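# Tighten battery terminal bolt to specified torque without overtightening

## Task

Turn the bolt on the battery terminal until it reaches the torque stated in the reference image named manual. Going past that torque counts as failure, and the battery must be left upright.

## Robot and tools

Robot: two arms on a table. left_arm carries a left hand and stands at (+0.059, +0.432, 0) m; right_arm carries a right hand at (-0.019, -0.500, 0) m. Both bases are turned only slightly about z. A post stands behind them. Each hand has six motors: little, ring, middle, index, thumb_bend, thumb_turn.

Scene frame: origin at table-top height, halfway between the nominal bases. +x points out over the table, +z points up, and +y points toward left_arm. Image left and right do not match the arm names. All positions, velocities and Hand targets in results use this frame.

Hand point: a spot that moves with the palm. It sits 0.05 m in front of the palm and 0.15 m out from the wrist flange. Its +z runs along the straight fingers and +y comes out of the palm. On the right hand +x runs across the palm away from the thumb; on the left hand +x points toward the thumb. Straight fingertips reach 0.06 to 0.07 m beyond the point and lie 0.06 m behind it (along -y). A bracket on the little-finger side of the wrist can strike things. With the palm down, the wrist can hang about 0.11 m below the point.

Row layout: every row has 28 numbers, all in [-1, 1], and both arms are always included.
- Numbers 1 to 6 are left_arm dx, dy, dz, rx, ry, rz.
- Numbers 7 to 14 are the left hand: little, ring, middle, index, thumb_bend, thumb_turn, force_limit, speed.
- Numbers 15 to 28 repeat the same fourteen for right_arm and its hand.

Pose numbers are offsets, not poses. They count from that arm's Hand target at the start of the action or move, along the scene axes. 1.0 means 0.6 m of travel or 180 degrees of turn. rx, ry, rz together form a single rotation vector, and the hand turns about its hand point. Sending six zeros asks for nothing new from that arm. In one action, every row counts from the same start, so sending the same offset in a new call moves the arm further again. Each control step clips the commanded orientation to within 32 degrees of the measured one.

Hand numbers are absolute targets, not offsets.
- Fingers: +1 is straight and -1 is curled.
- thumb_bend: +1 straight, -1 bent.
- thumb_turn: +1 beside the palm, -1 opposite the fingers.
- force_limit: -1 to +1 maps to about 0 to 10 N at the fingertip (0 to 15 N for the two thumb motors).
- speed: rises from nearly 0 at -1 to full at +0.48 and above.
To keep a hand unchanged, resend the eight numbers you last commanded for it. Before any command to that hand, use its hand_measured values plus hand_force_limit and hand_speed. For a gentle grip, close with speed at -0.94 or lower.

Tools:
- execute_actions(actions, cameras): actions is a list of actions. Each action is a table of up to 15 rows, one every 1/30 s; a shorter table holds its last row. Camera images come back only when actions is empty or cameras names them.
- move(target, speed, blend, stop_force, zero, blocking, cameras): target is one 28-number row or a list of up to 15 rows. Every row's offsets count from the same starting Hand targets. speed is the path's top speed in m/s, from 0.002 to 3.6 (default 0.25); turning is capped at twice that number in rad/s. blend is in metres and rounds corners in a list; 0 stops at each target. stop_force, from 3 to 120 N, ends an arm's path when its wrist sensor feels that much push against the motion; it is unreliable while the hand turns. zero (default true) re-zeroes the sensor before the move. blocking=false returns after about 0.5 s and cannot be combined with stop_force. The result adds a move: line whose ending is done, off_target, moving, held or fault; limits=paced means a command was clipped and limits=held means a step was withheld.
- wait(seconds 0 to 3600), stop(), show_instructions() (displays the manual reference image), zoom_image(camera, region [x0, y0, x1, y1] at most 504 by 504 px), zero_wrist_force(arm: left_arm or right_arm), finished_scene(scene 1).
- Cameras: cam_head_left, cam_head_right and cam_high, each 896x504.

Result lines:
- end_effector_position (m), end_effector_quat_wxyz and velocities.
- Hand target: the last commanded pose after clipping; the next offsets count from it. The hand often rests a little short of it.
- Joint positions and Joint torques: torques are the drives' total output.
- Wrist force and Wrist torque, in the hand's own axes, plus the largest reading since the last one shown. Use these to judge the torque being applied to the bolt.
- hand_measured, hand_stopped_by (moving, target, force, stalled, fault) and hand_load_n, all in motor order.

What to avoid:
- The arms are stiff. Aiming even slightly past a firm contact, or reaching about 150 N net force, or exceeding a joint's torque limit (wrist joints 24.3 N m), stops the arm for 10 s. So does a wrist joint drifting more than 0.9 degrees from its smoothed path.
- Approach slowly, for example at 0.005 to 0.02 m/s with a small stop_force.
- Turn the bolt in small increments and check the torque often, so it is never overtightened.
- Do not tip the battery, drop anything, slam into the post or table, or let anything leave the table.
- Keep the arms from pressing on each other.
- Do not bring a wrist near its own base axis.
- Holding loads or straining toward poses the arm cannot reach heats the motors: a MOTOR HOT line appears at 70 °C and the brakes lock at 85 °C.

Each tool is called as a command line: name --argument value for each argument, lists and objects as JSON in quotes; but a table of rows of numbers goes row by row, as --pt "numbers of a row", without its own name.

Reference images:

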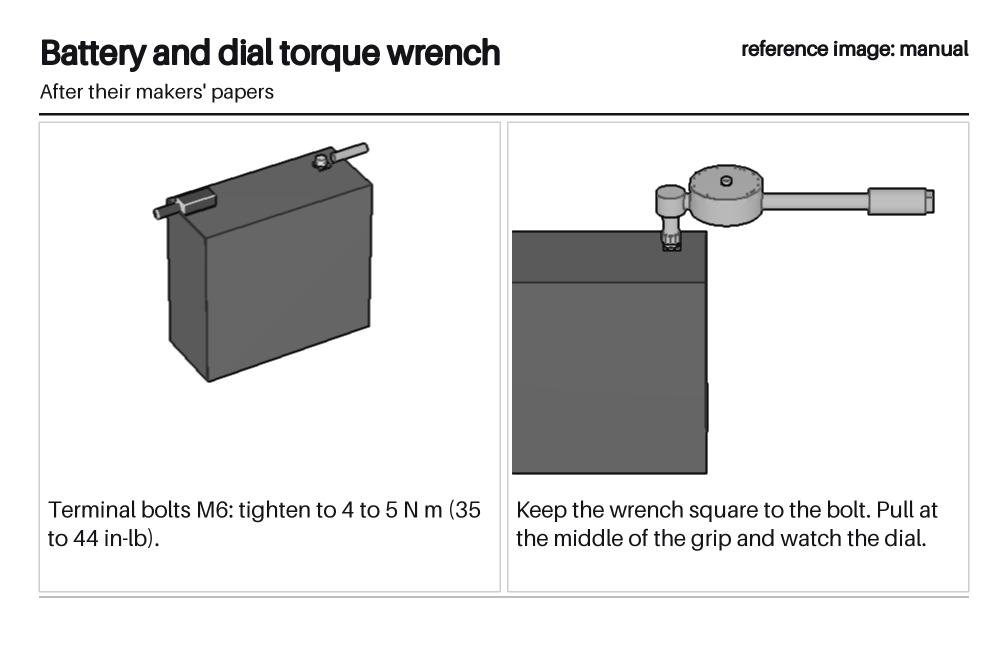

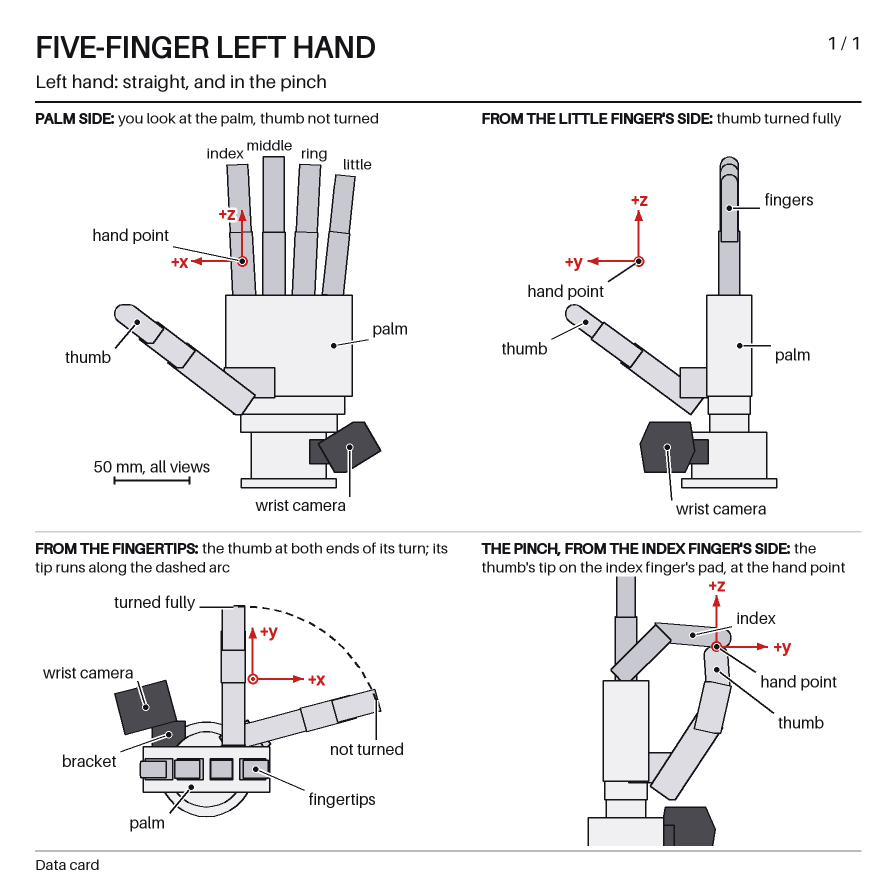

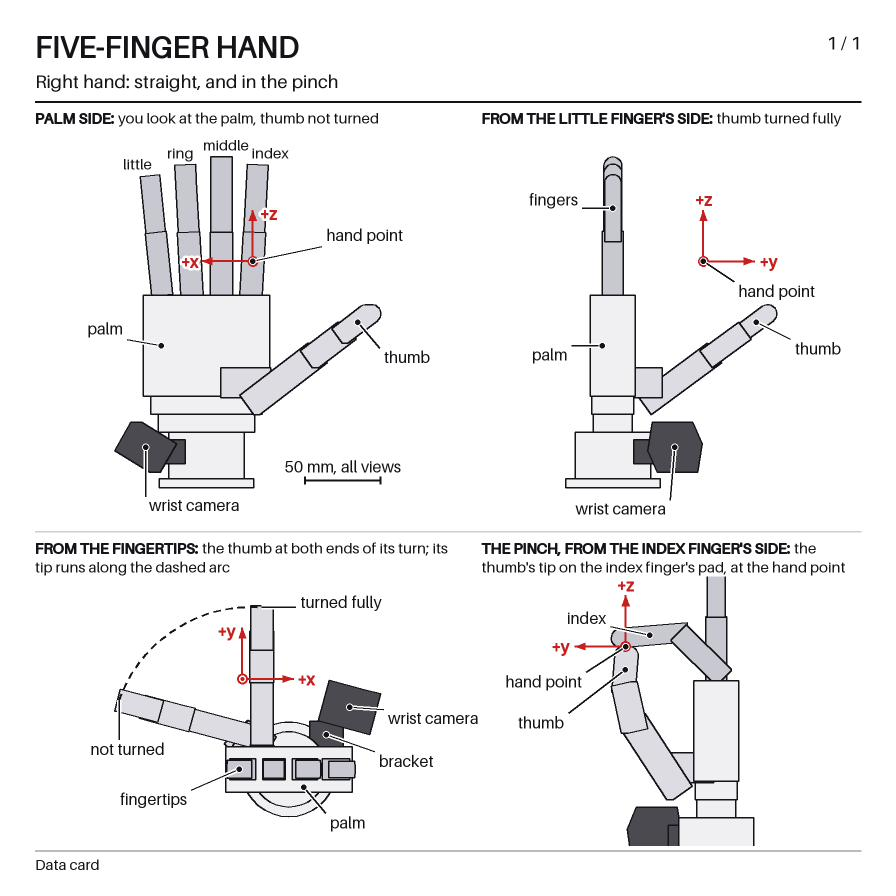

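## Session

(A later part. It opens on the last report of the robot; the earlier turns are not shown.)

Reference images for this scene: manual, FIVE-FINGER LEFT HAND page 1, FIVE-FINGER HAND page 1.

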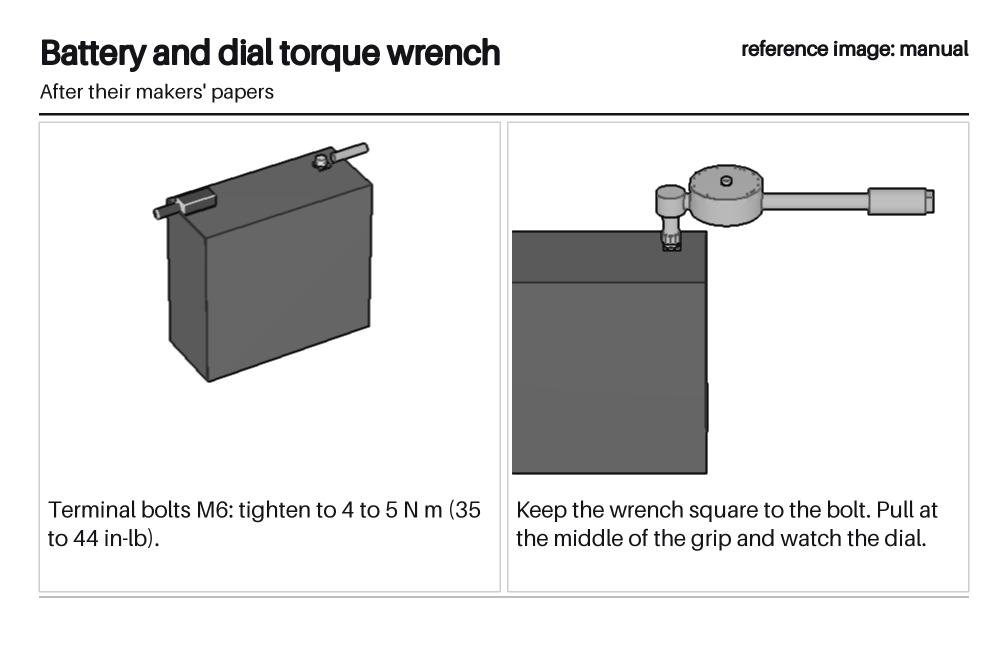

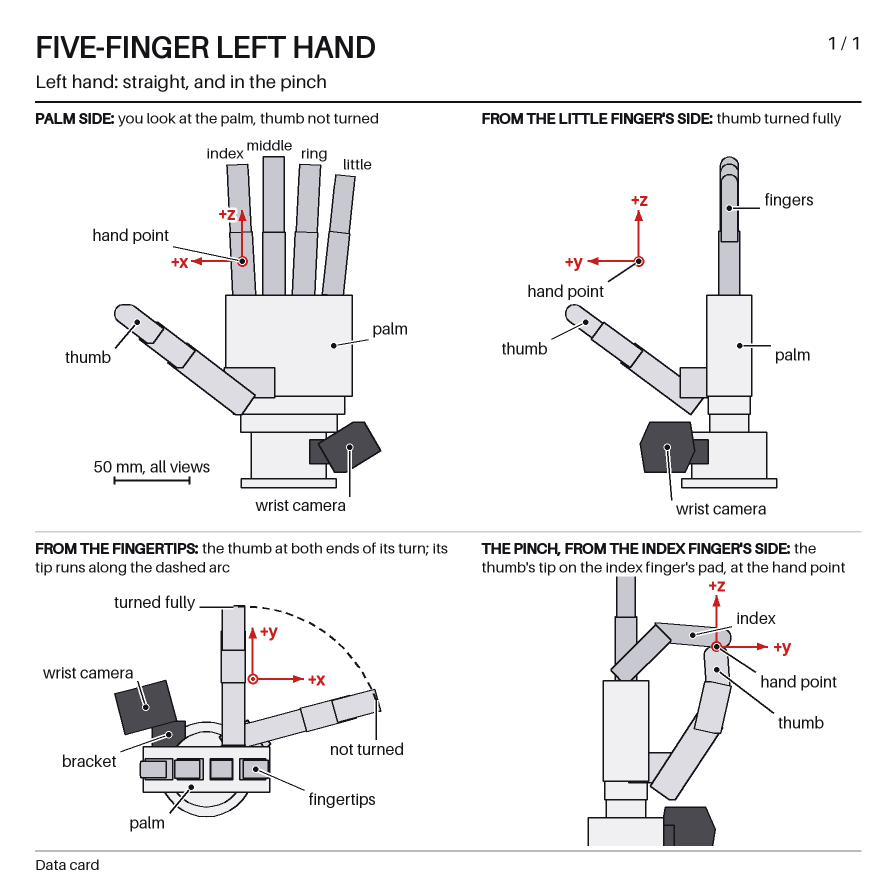

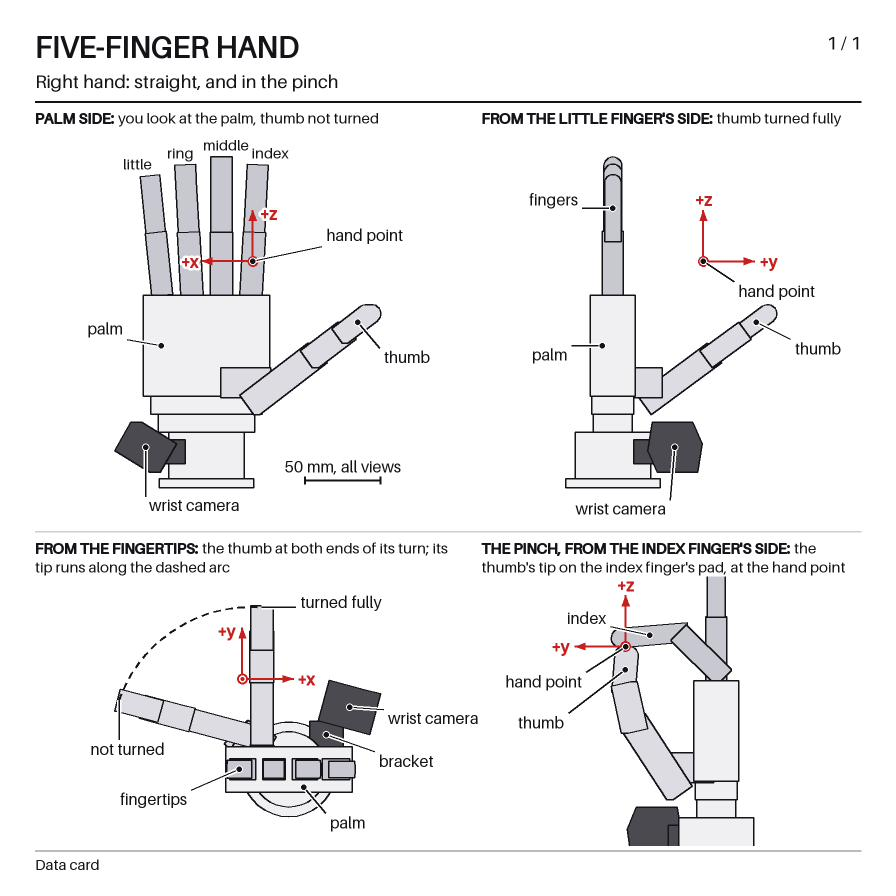

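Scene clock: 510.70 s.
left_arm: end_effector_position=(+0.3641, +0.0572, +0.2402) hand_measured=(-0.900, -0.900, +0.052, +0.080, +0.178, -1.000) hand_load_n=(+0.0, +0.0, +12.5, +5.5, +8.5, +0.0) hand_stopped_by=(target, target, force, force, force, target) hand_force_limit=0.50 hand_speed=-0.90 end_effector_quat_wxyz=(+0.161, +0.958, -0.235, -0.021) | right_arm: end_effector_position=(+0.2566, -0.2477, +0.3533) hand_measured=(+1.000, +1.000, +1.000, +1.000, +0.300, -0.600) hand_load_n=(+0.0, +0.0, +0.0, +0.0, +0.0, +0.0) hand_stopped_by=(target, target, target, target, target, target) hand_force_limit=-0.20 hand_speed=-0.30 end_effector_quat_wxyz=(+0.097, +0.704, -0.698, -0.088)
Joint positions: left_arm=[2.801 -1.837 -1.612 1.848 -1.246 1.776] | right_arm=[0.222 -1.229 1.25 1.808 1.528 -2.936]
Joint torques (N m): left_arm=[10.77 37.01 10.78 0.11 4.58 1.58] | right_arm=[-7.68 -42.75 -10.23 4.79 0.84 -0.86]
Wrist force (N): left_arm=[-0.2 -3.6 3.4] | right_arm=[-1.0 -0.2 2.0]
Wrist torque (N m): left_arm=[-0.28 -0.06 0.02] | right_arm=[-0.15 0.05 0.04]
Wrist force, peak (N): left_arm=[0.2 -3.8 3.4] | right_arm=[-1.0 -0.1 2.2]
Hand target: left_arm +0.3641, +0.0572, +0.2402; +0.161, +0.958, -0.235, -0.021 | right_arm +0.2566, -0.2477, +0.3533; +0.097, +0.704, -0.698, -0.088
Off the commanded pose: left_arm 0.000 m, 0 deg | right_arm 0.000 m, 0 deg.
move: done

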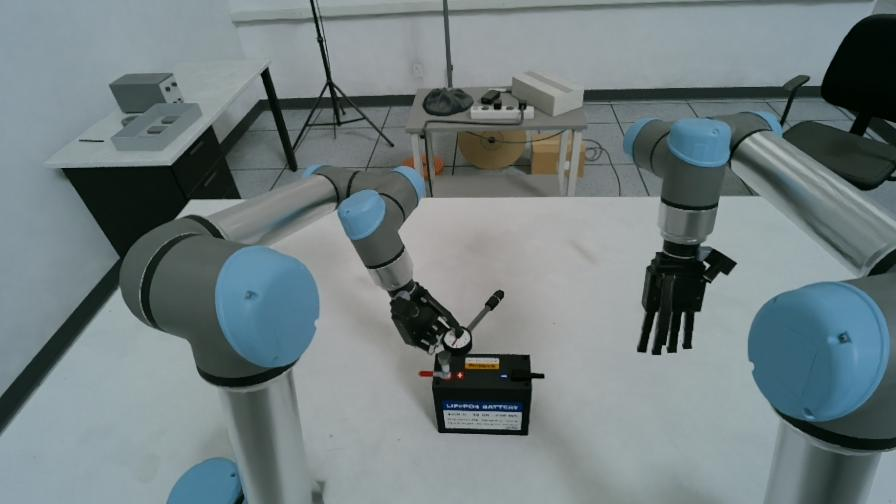

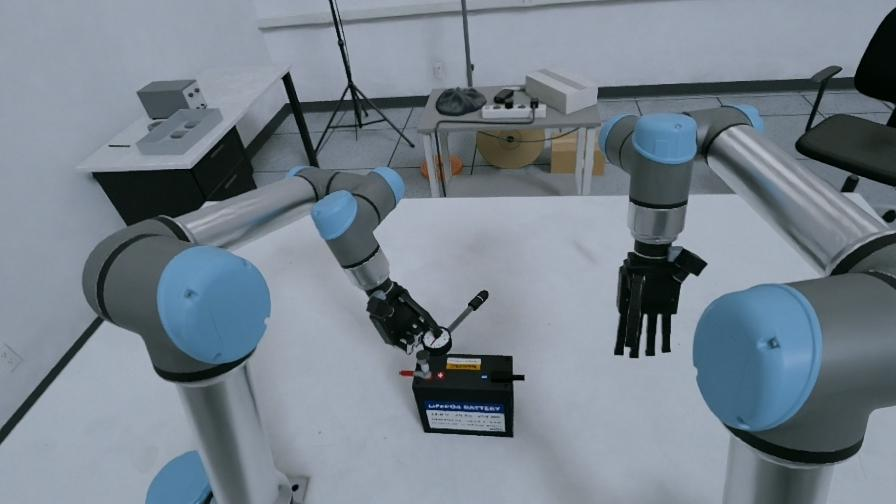

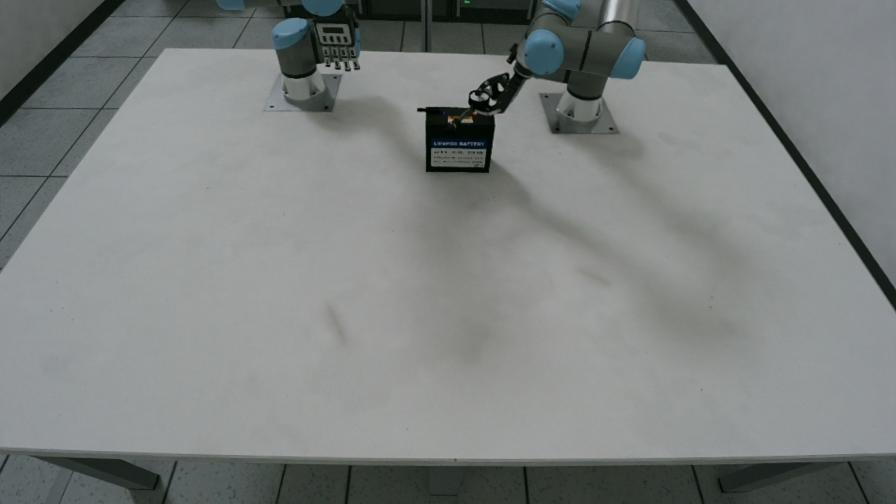

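move --target '[0.0004,-0.0032,-0.015,0,0,0,-0.9,-0.9,-0.5,-0.5,-0.1,-1,0.5,-0.9,0,0,0,0,0,0,1,1,1,1,0.3,-0.6,-0.2,-0.3]' --speed 0.01 --stop_force 3 --cameras '["cam_high","cam_head_left","cam_head_right"]'

zoom_image --camera "cam_head_left" --region '[432, 345, 467, 385]'

zoom_image --camera "cam_head_right" --region '[412, 345, 447, 385]'

Scene clock: 513.37 s.
left_arm: end_effector_position=(+0.3643, +0.0553, +0.2312) hand_measured=(-0.900, -0.900, +0.052, +0.080, +0.178, -1.000) hand_load_n=(+0.0, +0.0, +12.5, +5.5, +8.5, +0.0) hand_stopped_by=(target, target, force, force, force, target) hand_force_limit=0.50 hand_speed=-0.90 end_effector_quat_wxyz=(+0.161, +0.958, -0.235, -0.021) | right_arm: end_effector_position=(+0.2566, -0.2477, +0.3533) hand_measured=(+1.000, +1.000, +1.000, +1.000, +0.300, -0.600) hand_load_n=(+0.0, +0.0, +0.0, +0.0, +0.0, +0.0) hand_stopped_by=(target, target, target, target, target, target) hand_force_limit=-0.20 hand_speed=-0.30 end_effector_quat_wxyz=(+0.097, +0.704, -0.698, -0.088)
Joint positions: left_arm=[2.797 -1.847 -1.623 1.87 -1.245 1.771] | right_arm=[0.222 -1.229 1.25 1.808 1.528 -2.936]
Joint torques (N m): left_arm=[-8.84 19.76 11.68 -0.02 4.56 -1.4] | right_arm=[-6.6 -42.79 -10.41 4.6 0.9 -0.67]
Wrist force (N): left_arm=[0.1 -3.5 3.3] | right_arm=[-1.1 -0.1 1.9]
Wrist torque (N m): left_arm=[-0.27 -0.10 0.17] | right_arm=[-0.13 0.07 0.04]
Wrist force, peak (N): left_arm=[0.0 -3.8 3.5] | right_arm=[-1.1 -0.2 2.3]
Hand target: left_arm +0.3643, +0.0553, +0.2312; +0.161, +0.958, -0.235, -0.021 | right_arm +0.2566, -0.2477, +0.3533; +0.097, +0.704, -0.698, -0.088
Off the commanded pose: left_arm 0.000 m, 0 deg | right_arm 0.000 m, 0 deg.
move: done

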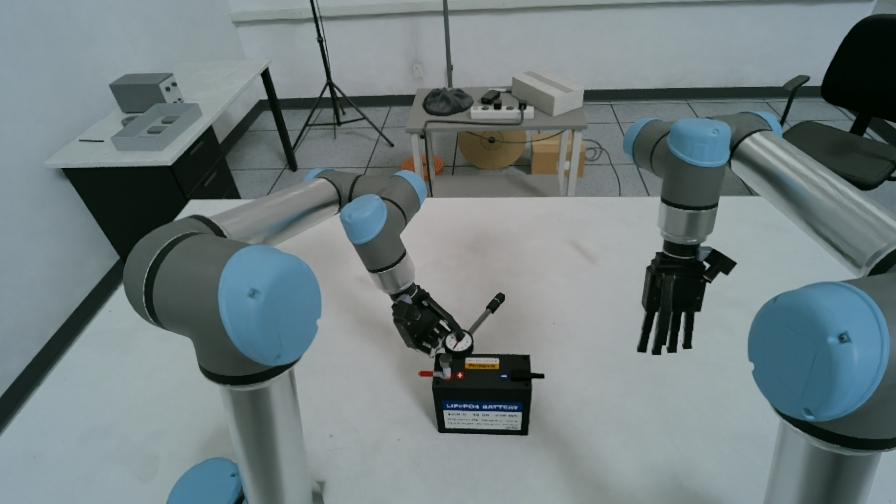

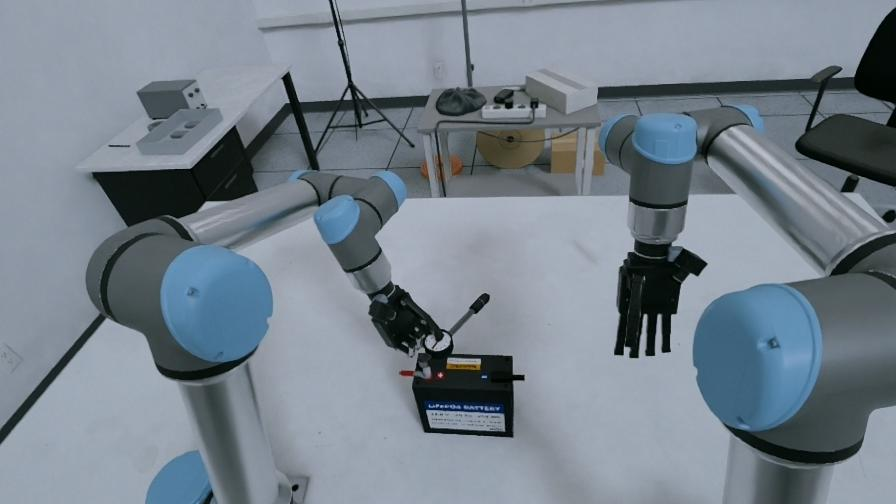

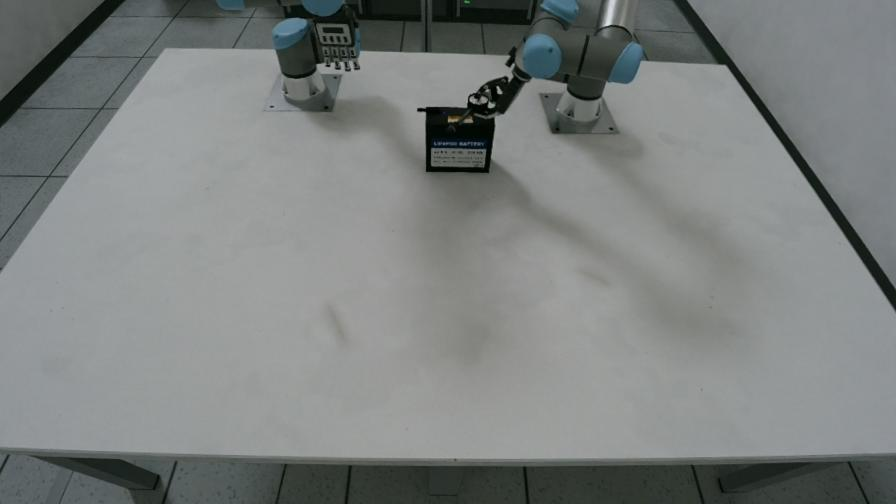

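Scaled by 12.600 from the camera's image (finer frame: 1280x720).

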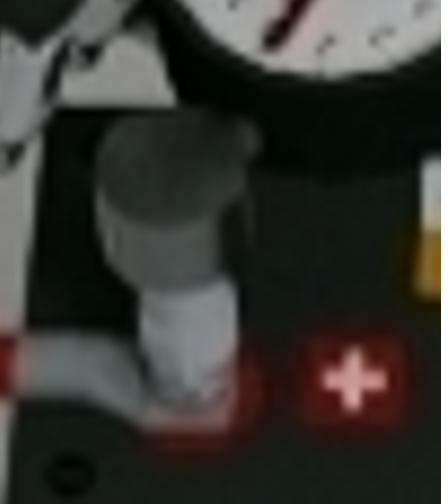

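Scaled by 12.600 from the camera's image (finer frame: 1280x720).

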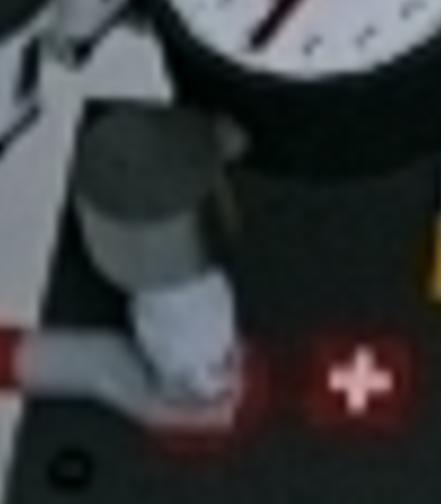

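move --target '[0,0,-0.02,0,0,0,-0.9,-0.9,-0.5,-0.5,-0.1,-1,0.5,-0.9,0,0,0,0,0,0,1,1,1,1,0.3,-0.6,-0.2,-0.3]' --speed 0.006 --stop_force 3 --cameras '["cam_high","cam_head_left","cam_head_right"]'

zoom_image --camera "cam_head_left" --region '[432, 345, 467, 385]'

zoom_image --camera "cam_head_right" --region '[412, 345, 447, 385]'

Scene clock: 516.47 s.
left_arm: end_effector_position=(+0.3643, +0.0553, +0.2219) hand_measured=(-0.900, -0.900, +0.052, +0.080, +0.178, -1.000) hand_load_n=(+0.0, +0.0, +9.5, +10.0, +11.0, +1.0) hand_stopped_by=(target, target, force, force, force, target) hand_force_limit=0.50 hand_speed=-0.90 end_effector_quat_wxyz=(+0.161, +0.958, -0.235, -0.021) | right_arm: end_effector_position=(+0.2566, -0.2477, +0.3533) hand_measured=(+1.000, +1.000, +1.000, +1.000, +0.300, -0.600) hand_load_n=(+0.0, +0.0, +0.0, +0.0, +0.0, +0.0) hand_stopped_by=(target, target, target, target, target, target) hand_force_limit=-0.20 hand_speed=-0.30 end_effector_quat_wxyz=(+0.097, +0.704, -0.698, -0.088)
Joint positions: left_arm=[2.797 -1.854 -1.638 1.893 -1.245 1.771] | right_arm=[0.222 -1.229 1.25 1.808 1.528 -2.936]
Joint torques (N m): left_arm=[-7.71 36.72 27.44 -4.86 3.83 -1.08] | right_arm=[-8.29 -44.36 -11.88 4.84 0.34 -0.65]
Wrist force (N): left_arm=[-0.6 -2.0 1.5] | right_arm=[-0.9 0.0 2.2]
Wrist torque (N m): left_arm=[-0.15 -0.13 0.08] | right_arm=[-0.14 0.03 0.06]
Wrist force, peak (N): left_arm=[-0.2 -3.8 3.4] | right_arm=[-1.2 -0.1 2.1]
Hand target: left_arm +0.3643, +0.0553, +0.2219; +0.161, +0.958, -0.235, -0.021 (not the last commanded pose) | right_arm +0.2566, -0.2477, +0.3533; +0.097, +0.704, -0.698, -0.088
Off the commanded pose: left_arm 0.003 m, 0 deg | right_arm 0.000 m, 0 deg.
move: contact (left_arm)

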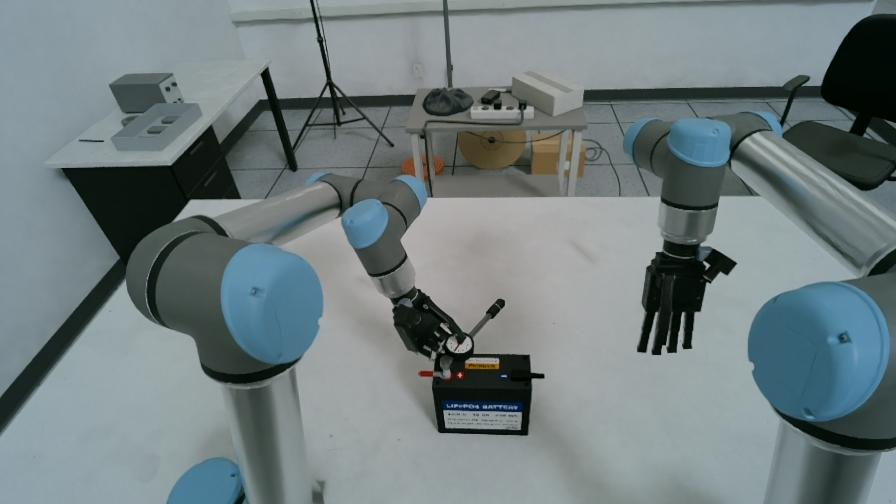

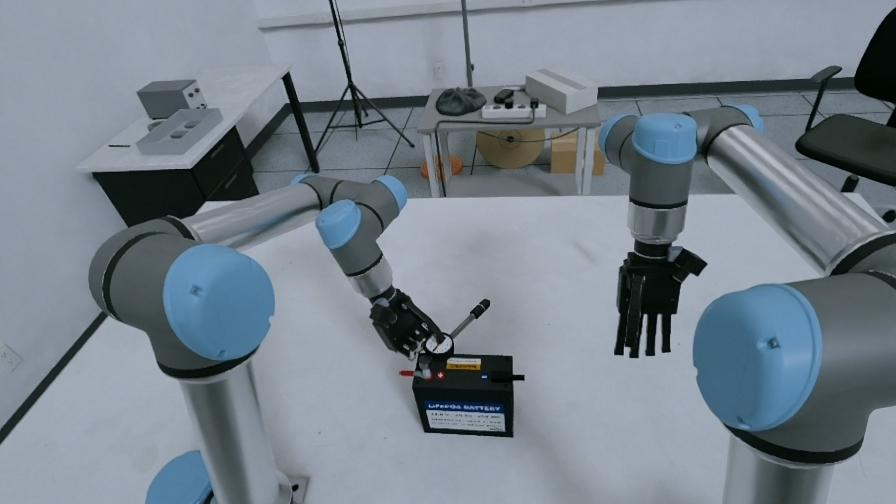

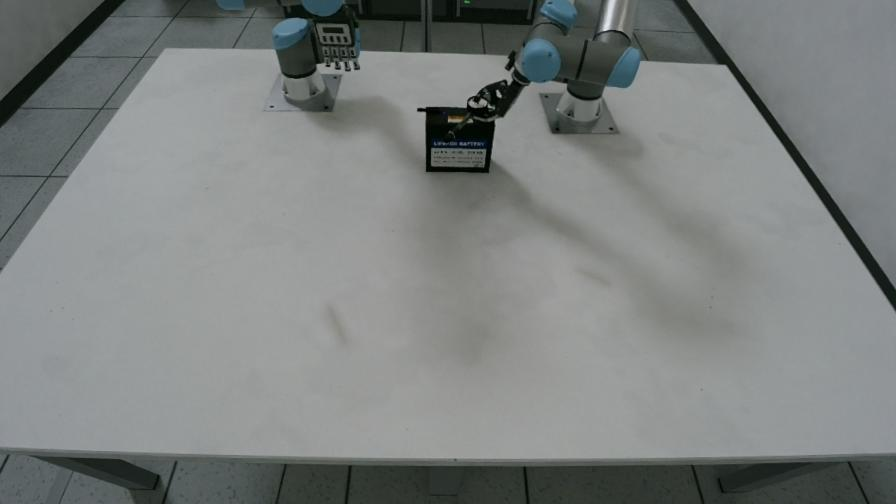

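Scaled by 12.600 from the camera's image (finer frame: 1280x720).

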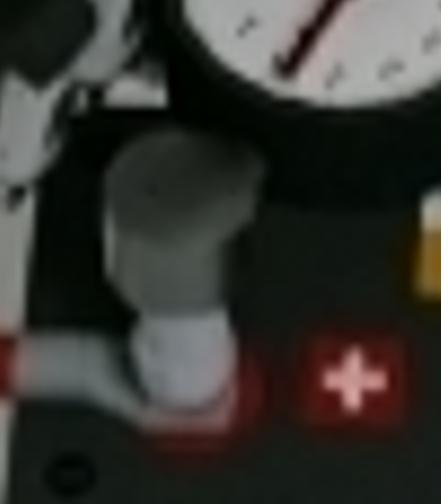

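Scaled by 12.600 from the camera's image (finer frame: 1280x720).

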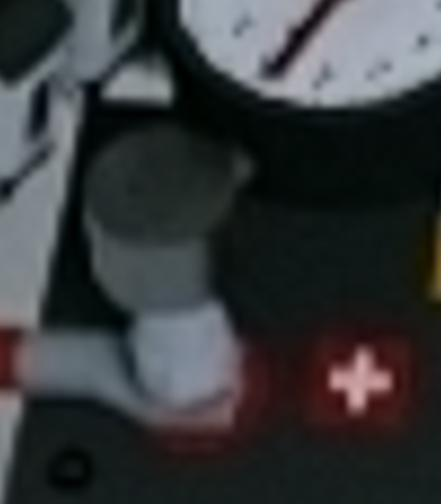

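move --target '[0,0,-0.007,0,0,0,-0.9,-0.9,-0.5,-0.5,-0.1,-1,0.5,-0.9,0,0,0,0,0,0,1,1,1,1,0.3,-0.6,-0.2,-0.3]' --speed 0.005 --stop_force 4 --cameras '["cam_high","cam_head_left","cam_head_right"]'

zoom_image --camera "cam_head_left" --region '[432, 345, 467, 385]'

zoom_image --camera "cam_head_right" --region '[412, 345, 447, 385]'

zoom_image --camera "cam_high" --region '[435, 75, 515, 135]'

Scene clock: 518.50 s.
left_arm: end_effector_position=(+0.3643, +0.0553, +0.2200) hand_measured=(-0.900, -0.900, +0.052, +0.080, +0.178, -1.000) hand_load_n=(+0.0, +0.0, +8.0, +11.5, +13.0, +5.5) hand_stopped_by=(target, target, force, force, force, target) hand_force_limit=0.50 hand_speed=-0.90 end_effector_quat_wxyz=(+0.161, +0.958, -0.235, -0.021) | right_arm: end_effector_position=(+0.2566, -0.2477, +0.3533) hand_measured=(+1.000, +1.000, +1.000, +1.000, +0.300, -0.600) hand_load_n=(+0.0, +0.0, +0.0, +0.0, -0.5, +0.0) hand_stopped_by=(target, target, target, target, target, target) hand_force_limit=-0.20 hand_speed=-0.30 end_effector_quat_wxyz=(+0.097, +0.704, -0.698, -0.088)
Joint positions: left_arm=[2.797 -1.856 -1.642 1.898 -1.245 1.771] | right_arm=[0.222 -1.229 1.25 1.808 1.528 -2.936]
Joint torques (N m): left_arm=[-8.5 35.29 27.11 -4.43 3.29 -0.99] | right_arm=[-7.19 -43.07 -11.16 4.72 0.68 -0.51]
Wrist force (N): left_arm=[-0.5 0.0 -1.5] | right_arm=[-0.8 0.1 2.1]
Wrist torque (N m): left_arm=[-0.01 -0.24 -0.02] | right_arm=[-0.12 0.01 0.07]
Wrist force, peak (N): left_arm=[1.6 0.7 -2.4] | right_arm=[-1.0 0.0 2.1]
Hand target: left_arm +0.3643, +0.0553, +0.2200; +0.161, +0.958, -0.235, -0.021 (not the last commanded pose) | right_arm +0.2566, -0.2477, +0.3533; +0.097, +0.704, -0.698, -0.088
Off the commanded pose: left_arm 0.002 m, 0 deg | right_arm 0.000 m, 0 deg.
move: contact (left_arm)

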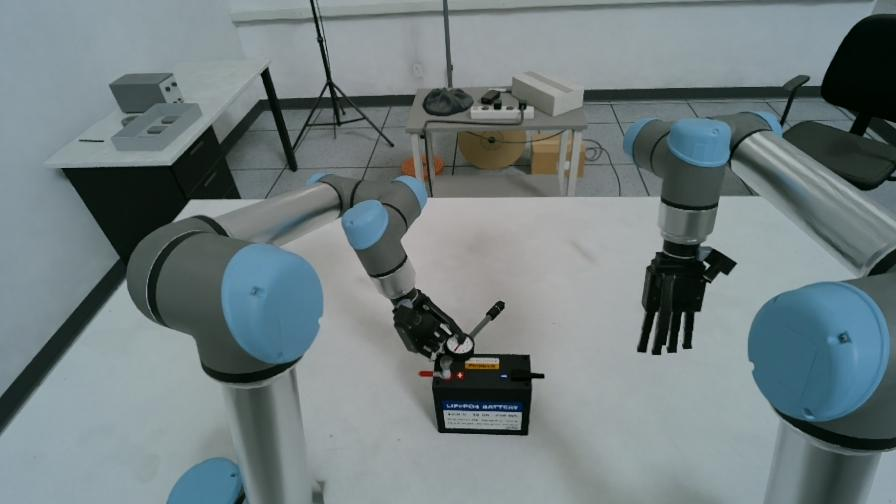

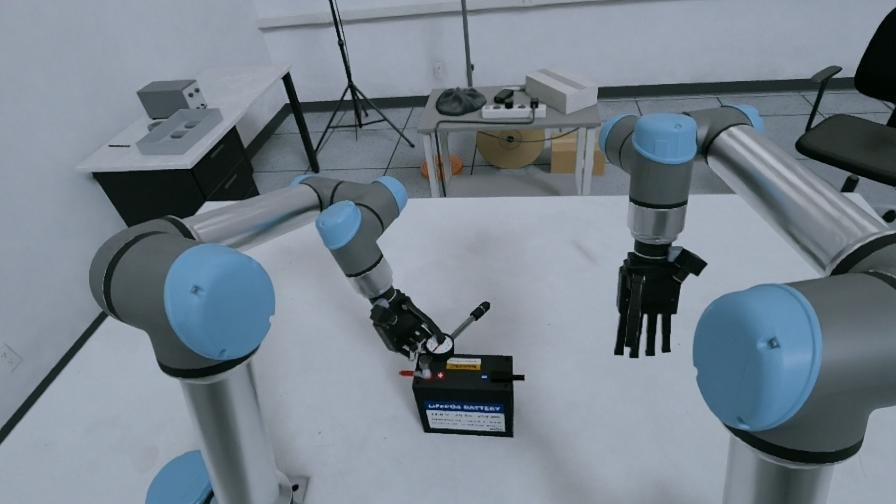

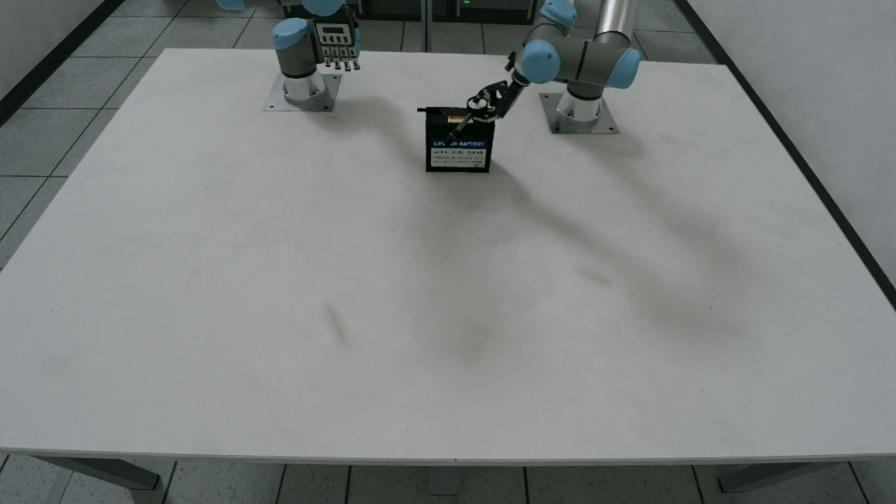

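Scaled by 12.600 from the camera's image (finer frame: 1280x720).

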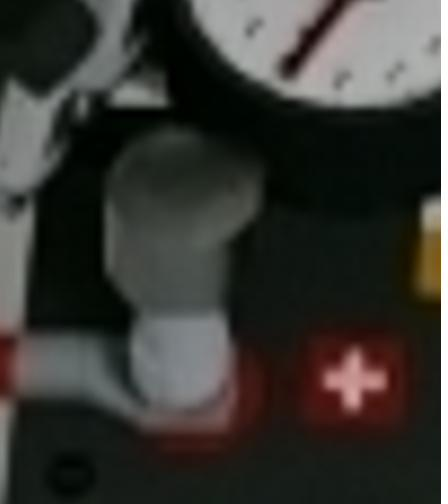

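Scaled by 12.600 from the camera's image (finer frame: 1280x720).

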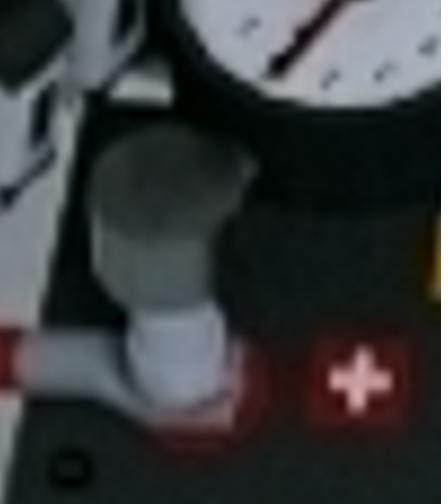

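Scaled by 6.300 from the camera's image (finer frame: 1280x720).

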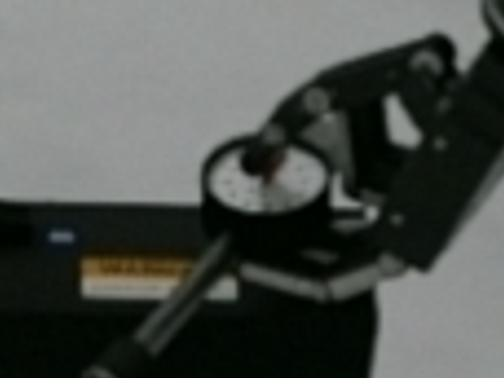

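move --target '[0,0,0.0067,0,0,0,-0.9,-0.9,-0.5,-0.5,-0.1,-1,0.5,-0.9,0,0,0,0,0,0,1,1,1,1,0.3,-0.6,-0.2,-0.3]' --speed 0.01 --cameras '["cam_high","cam_head_left","cam_head_right"]'

zoom_image --camera "cam_head_left" --region '[432, 345, 467, 385]'

zoom_image --camera "cam_head_right" --region '[412, 345, 447, 385]'

zoom_image --camera "cam_high" --region '[435, 75, 515, 135]'

Scene clock: 520.33 s.
left_arm: end_effector_position=(+0.3643, +0.0553, +0.2239) hand_measured=(-0.900, -0.900, +0.052, +0.080, +0.178, -1.000) hand_load_n=(+0.0, +0.0, +11.5, +7.0, +8.5, +0.0) hand_stopped_by=(target, target, force, force, force, target) hand_force_limit=0.50 hand_speed=-0.90 end_effector_quat_wxyz=(+0.161, +0.958, -0.235, -0.021) | right_arm: end_effector_position=(+0.2566, -0.2477, +0.3533) hand_measured=(+1.000, +1.000, +1.000, +1.000, +0.300, -0.600) hand_load_n=(+0.0, +0.0, +0.0, +0.0, +0.0, +0.0) hand_stopped_by=(target, target, target, target, target, target) hand_force_limit=-0.20 hand_speed=-0.30 end_effector_quat_wxyz=(+0.097, +0.704, -0.698, -0.088)
Joint positions: left_arm=[2.797 -1.852 -1.635 1.888 -1.245 1.771] | right_arm=[0.222 -1.229 1.25 1.808 1.528 -2.936]
Joint torques (N m): left_arm=[-7.84 36.92 27.3 -5.14 3.5 -1.22] | right_arm=[-6.57 -43.83 -10.86 4.66 0.67 -0.54]
Wrist force (N): left_arm=[0.1 -3.7 3.2] | right_arm=[-1.3 -0.2 1.6]
Wrist torque (N m): left_arm=[-0.31 -0.12 0.17] | right_arm=[-0.13 0.11 0.02]
Wrist force, peak (N): left_arm=[0.1 -3.7 3.2] | right_arm=[-1.0 -0.3 2.2]
Hand target: left_arm +0.3643, +0.0553, +0.2240; +0.161, +0.958, -0.235, -0.021 | right_arm +0.2566, -0.2477, +0.3533; +0.097, +0.704, -0.698, -0.088
Off the commanded pose: left_arm 0.000 m, 0 deg | right_arm 0.000 m, 0 deg.
move: done

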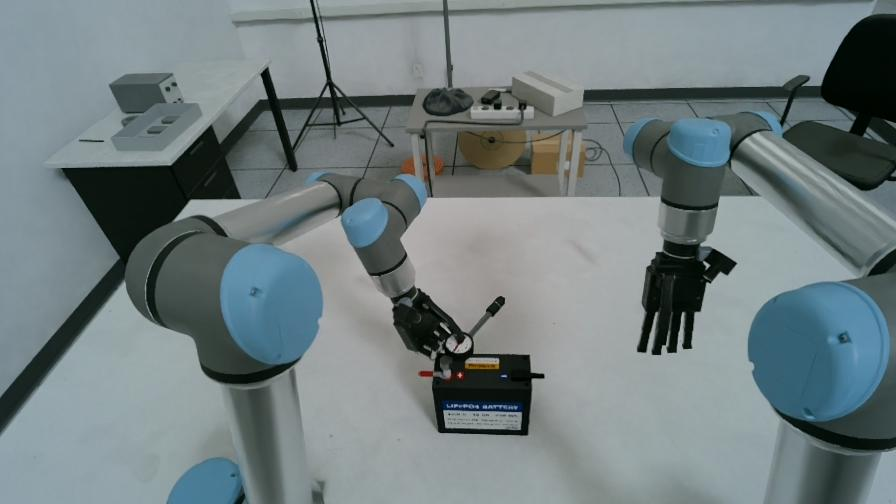

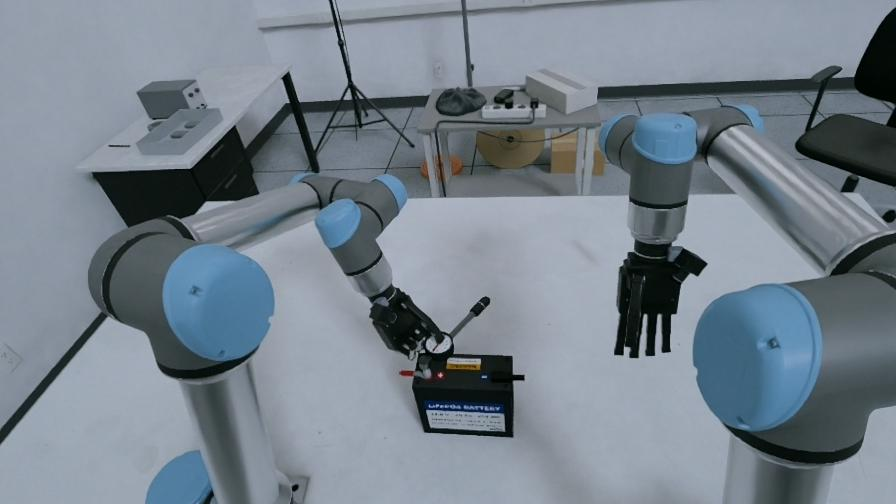

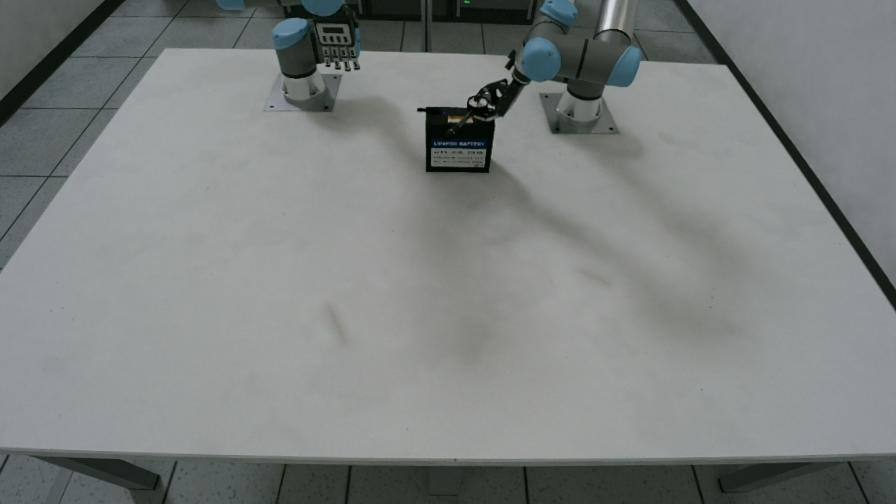

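Scaled by 12.600 from the camera's image (finer frame: 1280x720).

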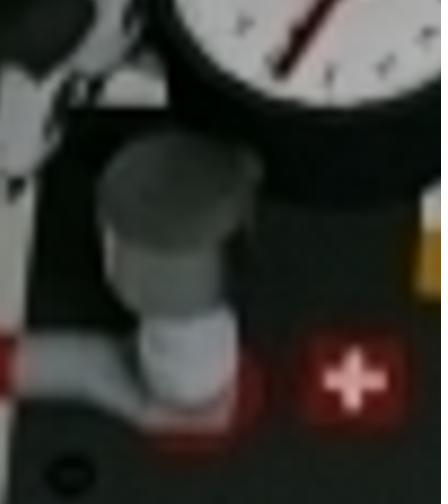

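Scaled by 12.600 from the camera's image (finer frame: 1280x720).

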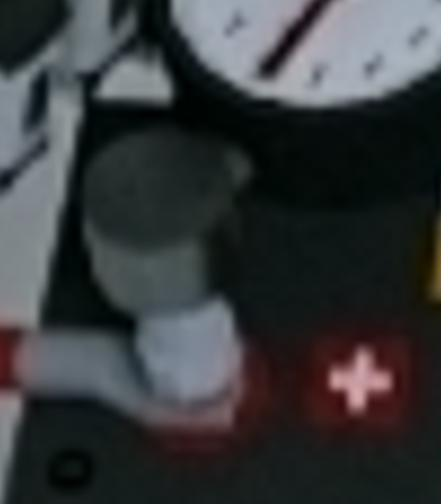

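Scaled by 6.300 from the camera's image (finer frame: 1280x720).

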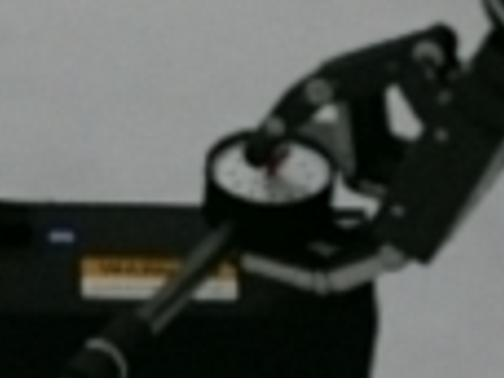

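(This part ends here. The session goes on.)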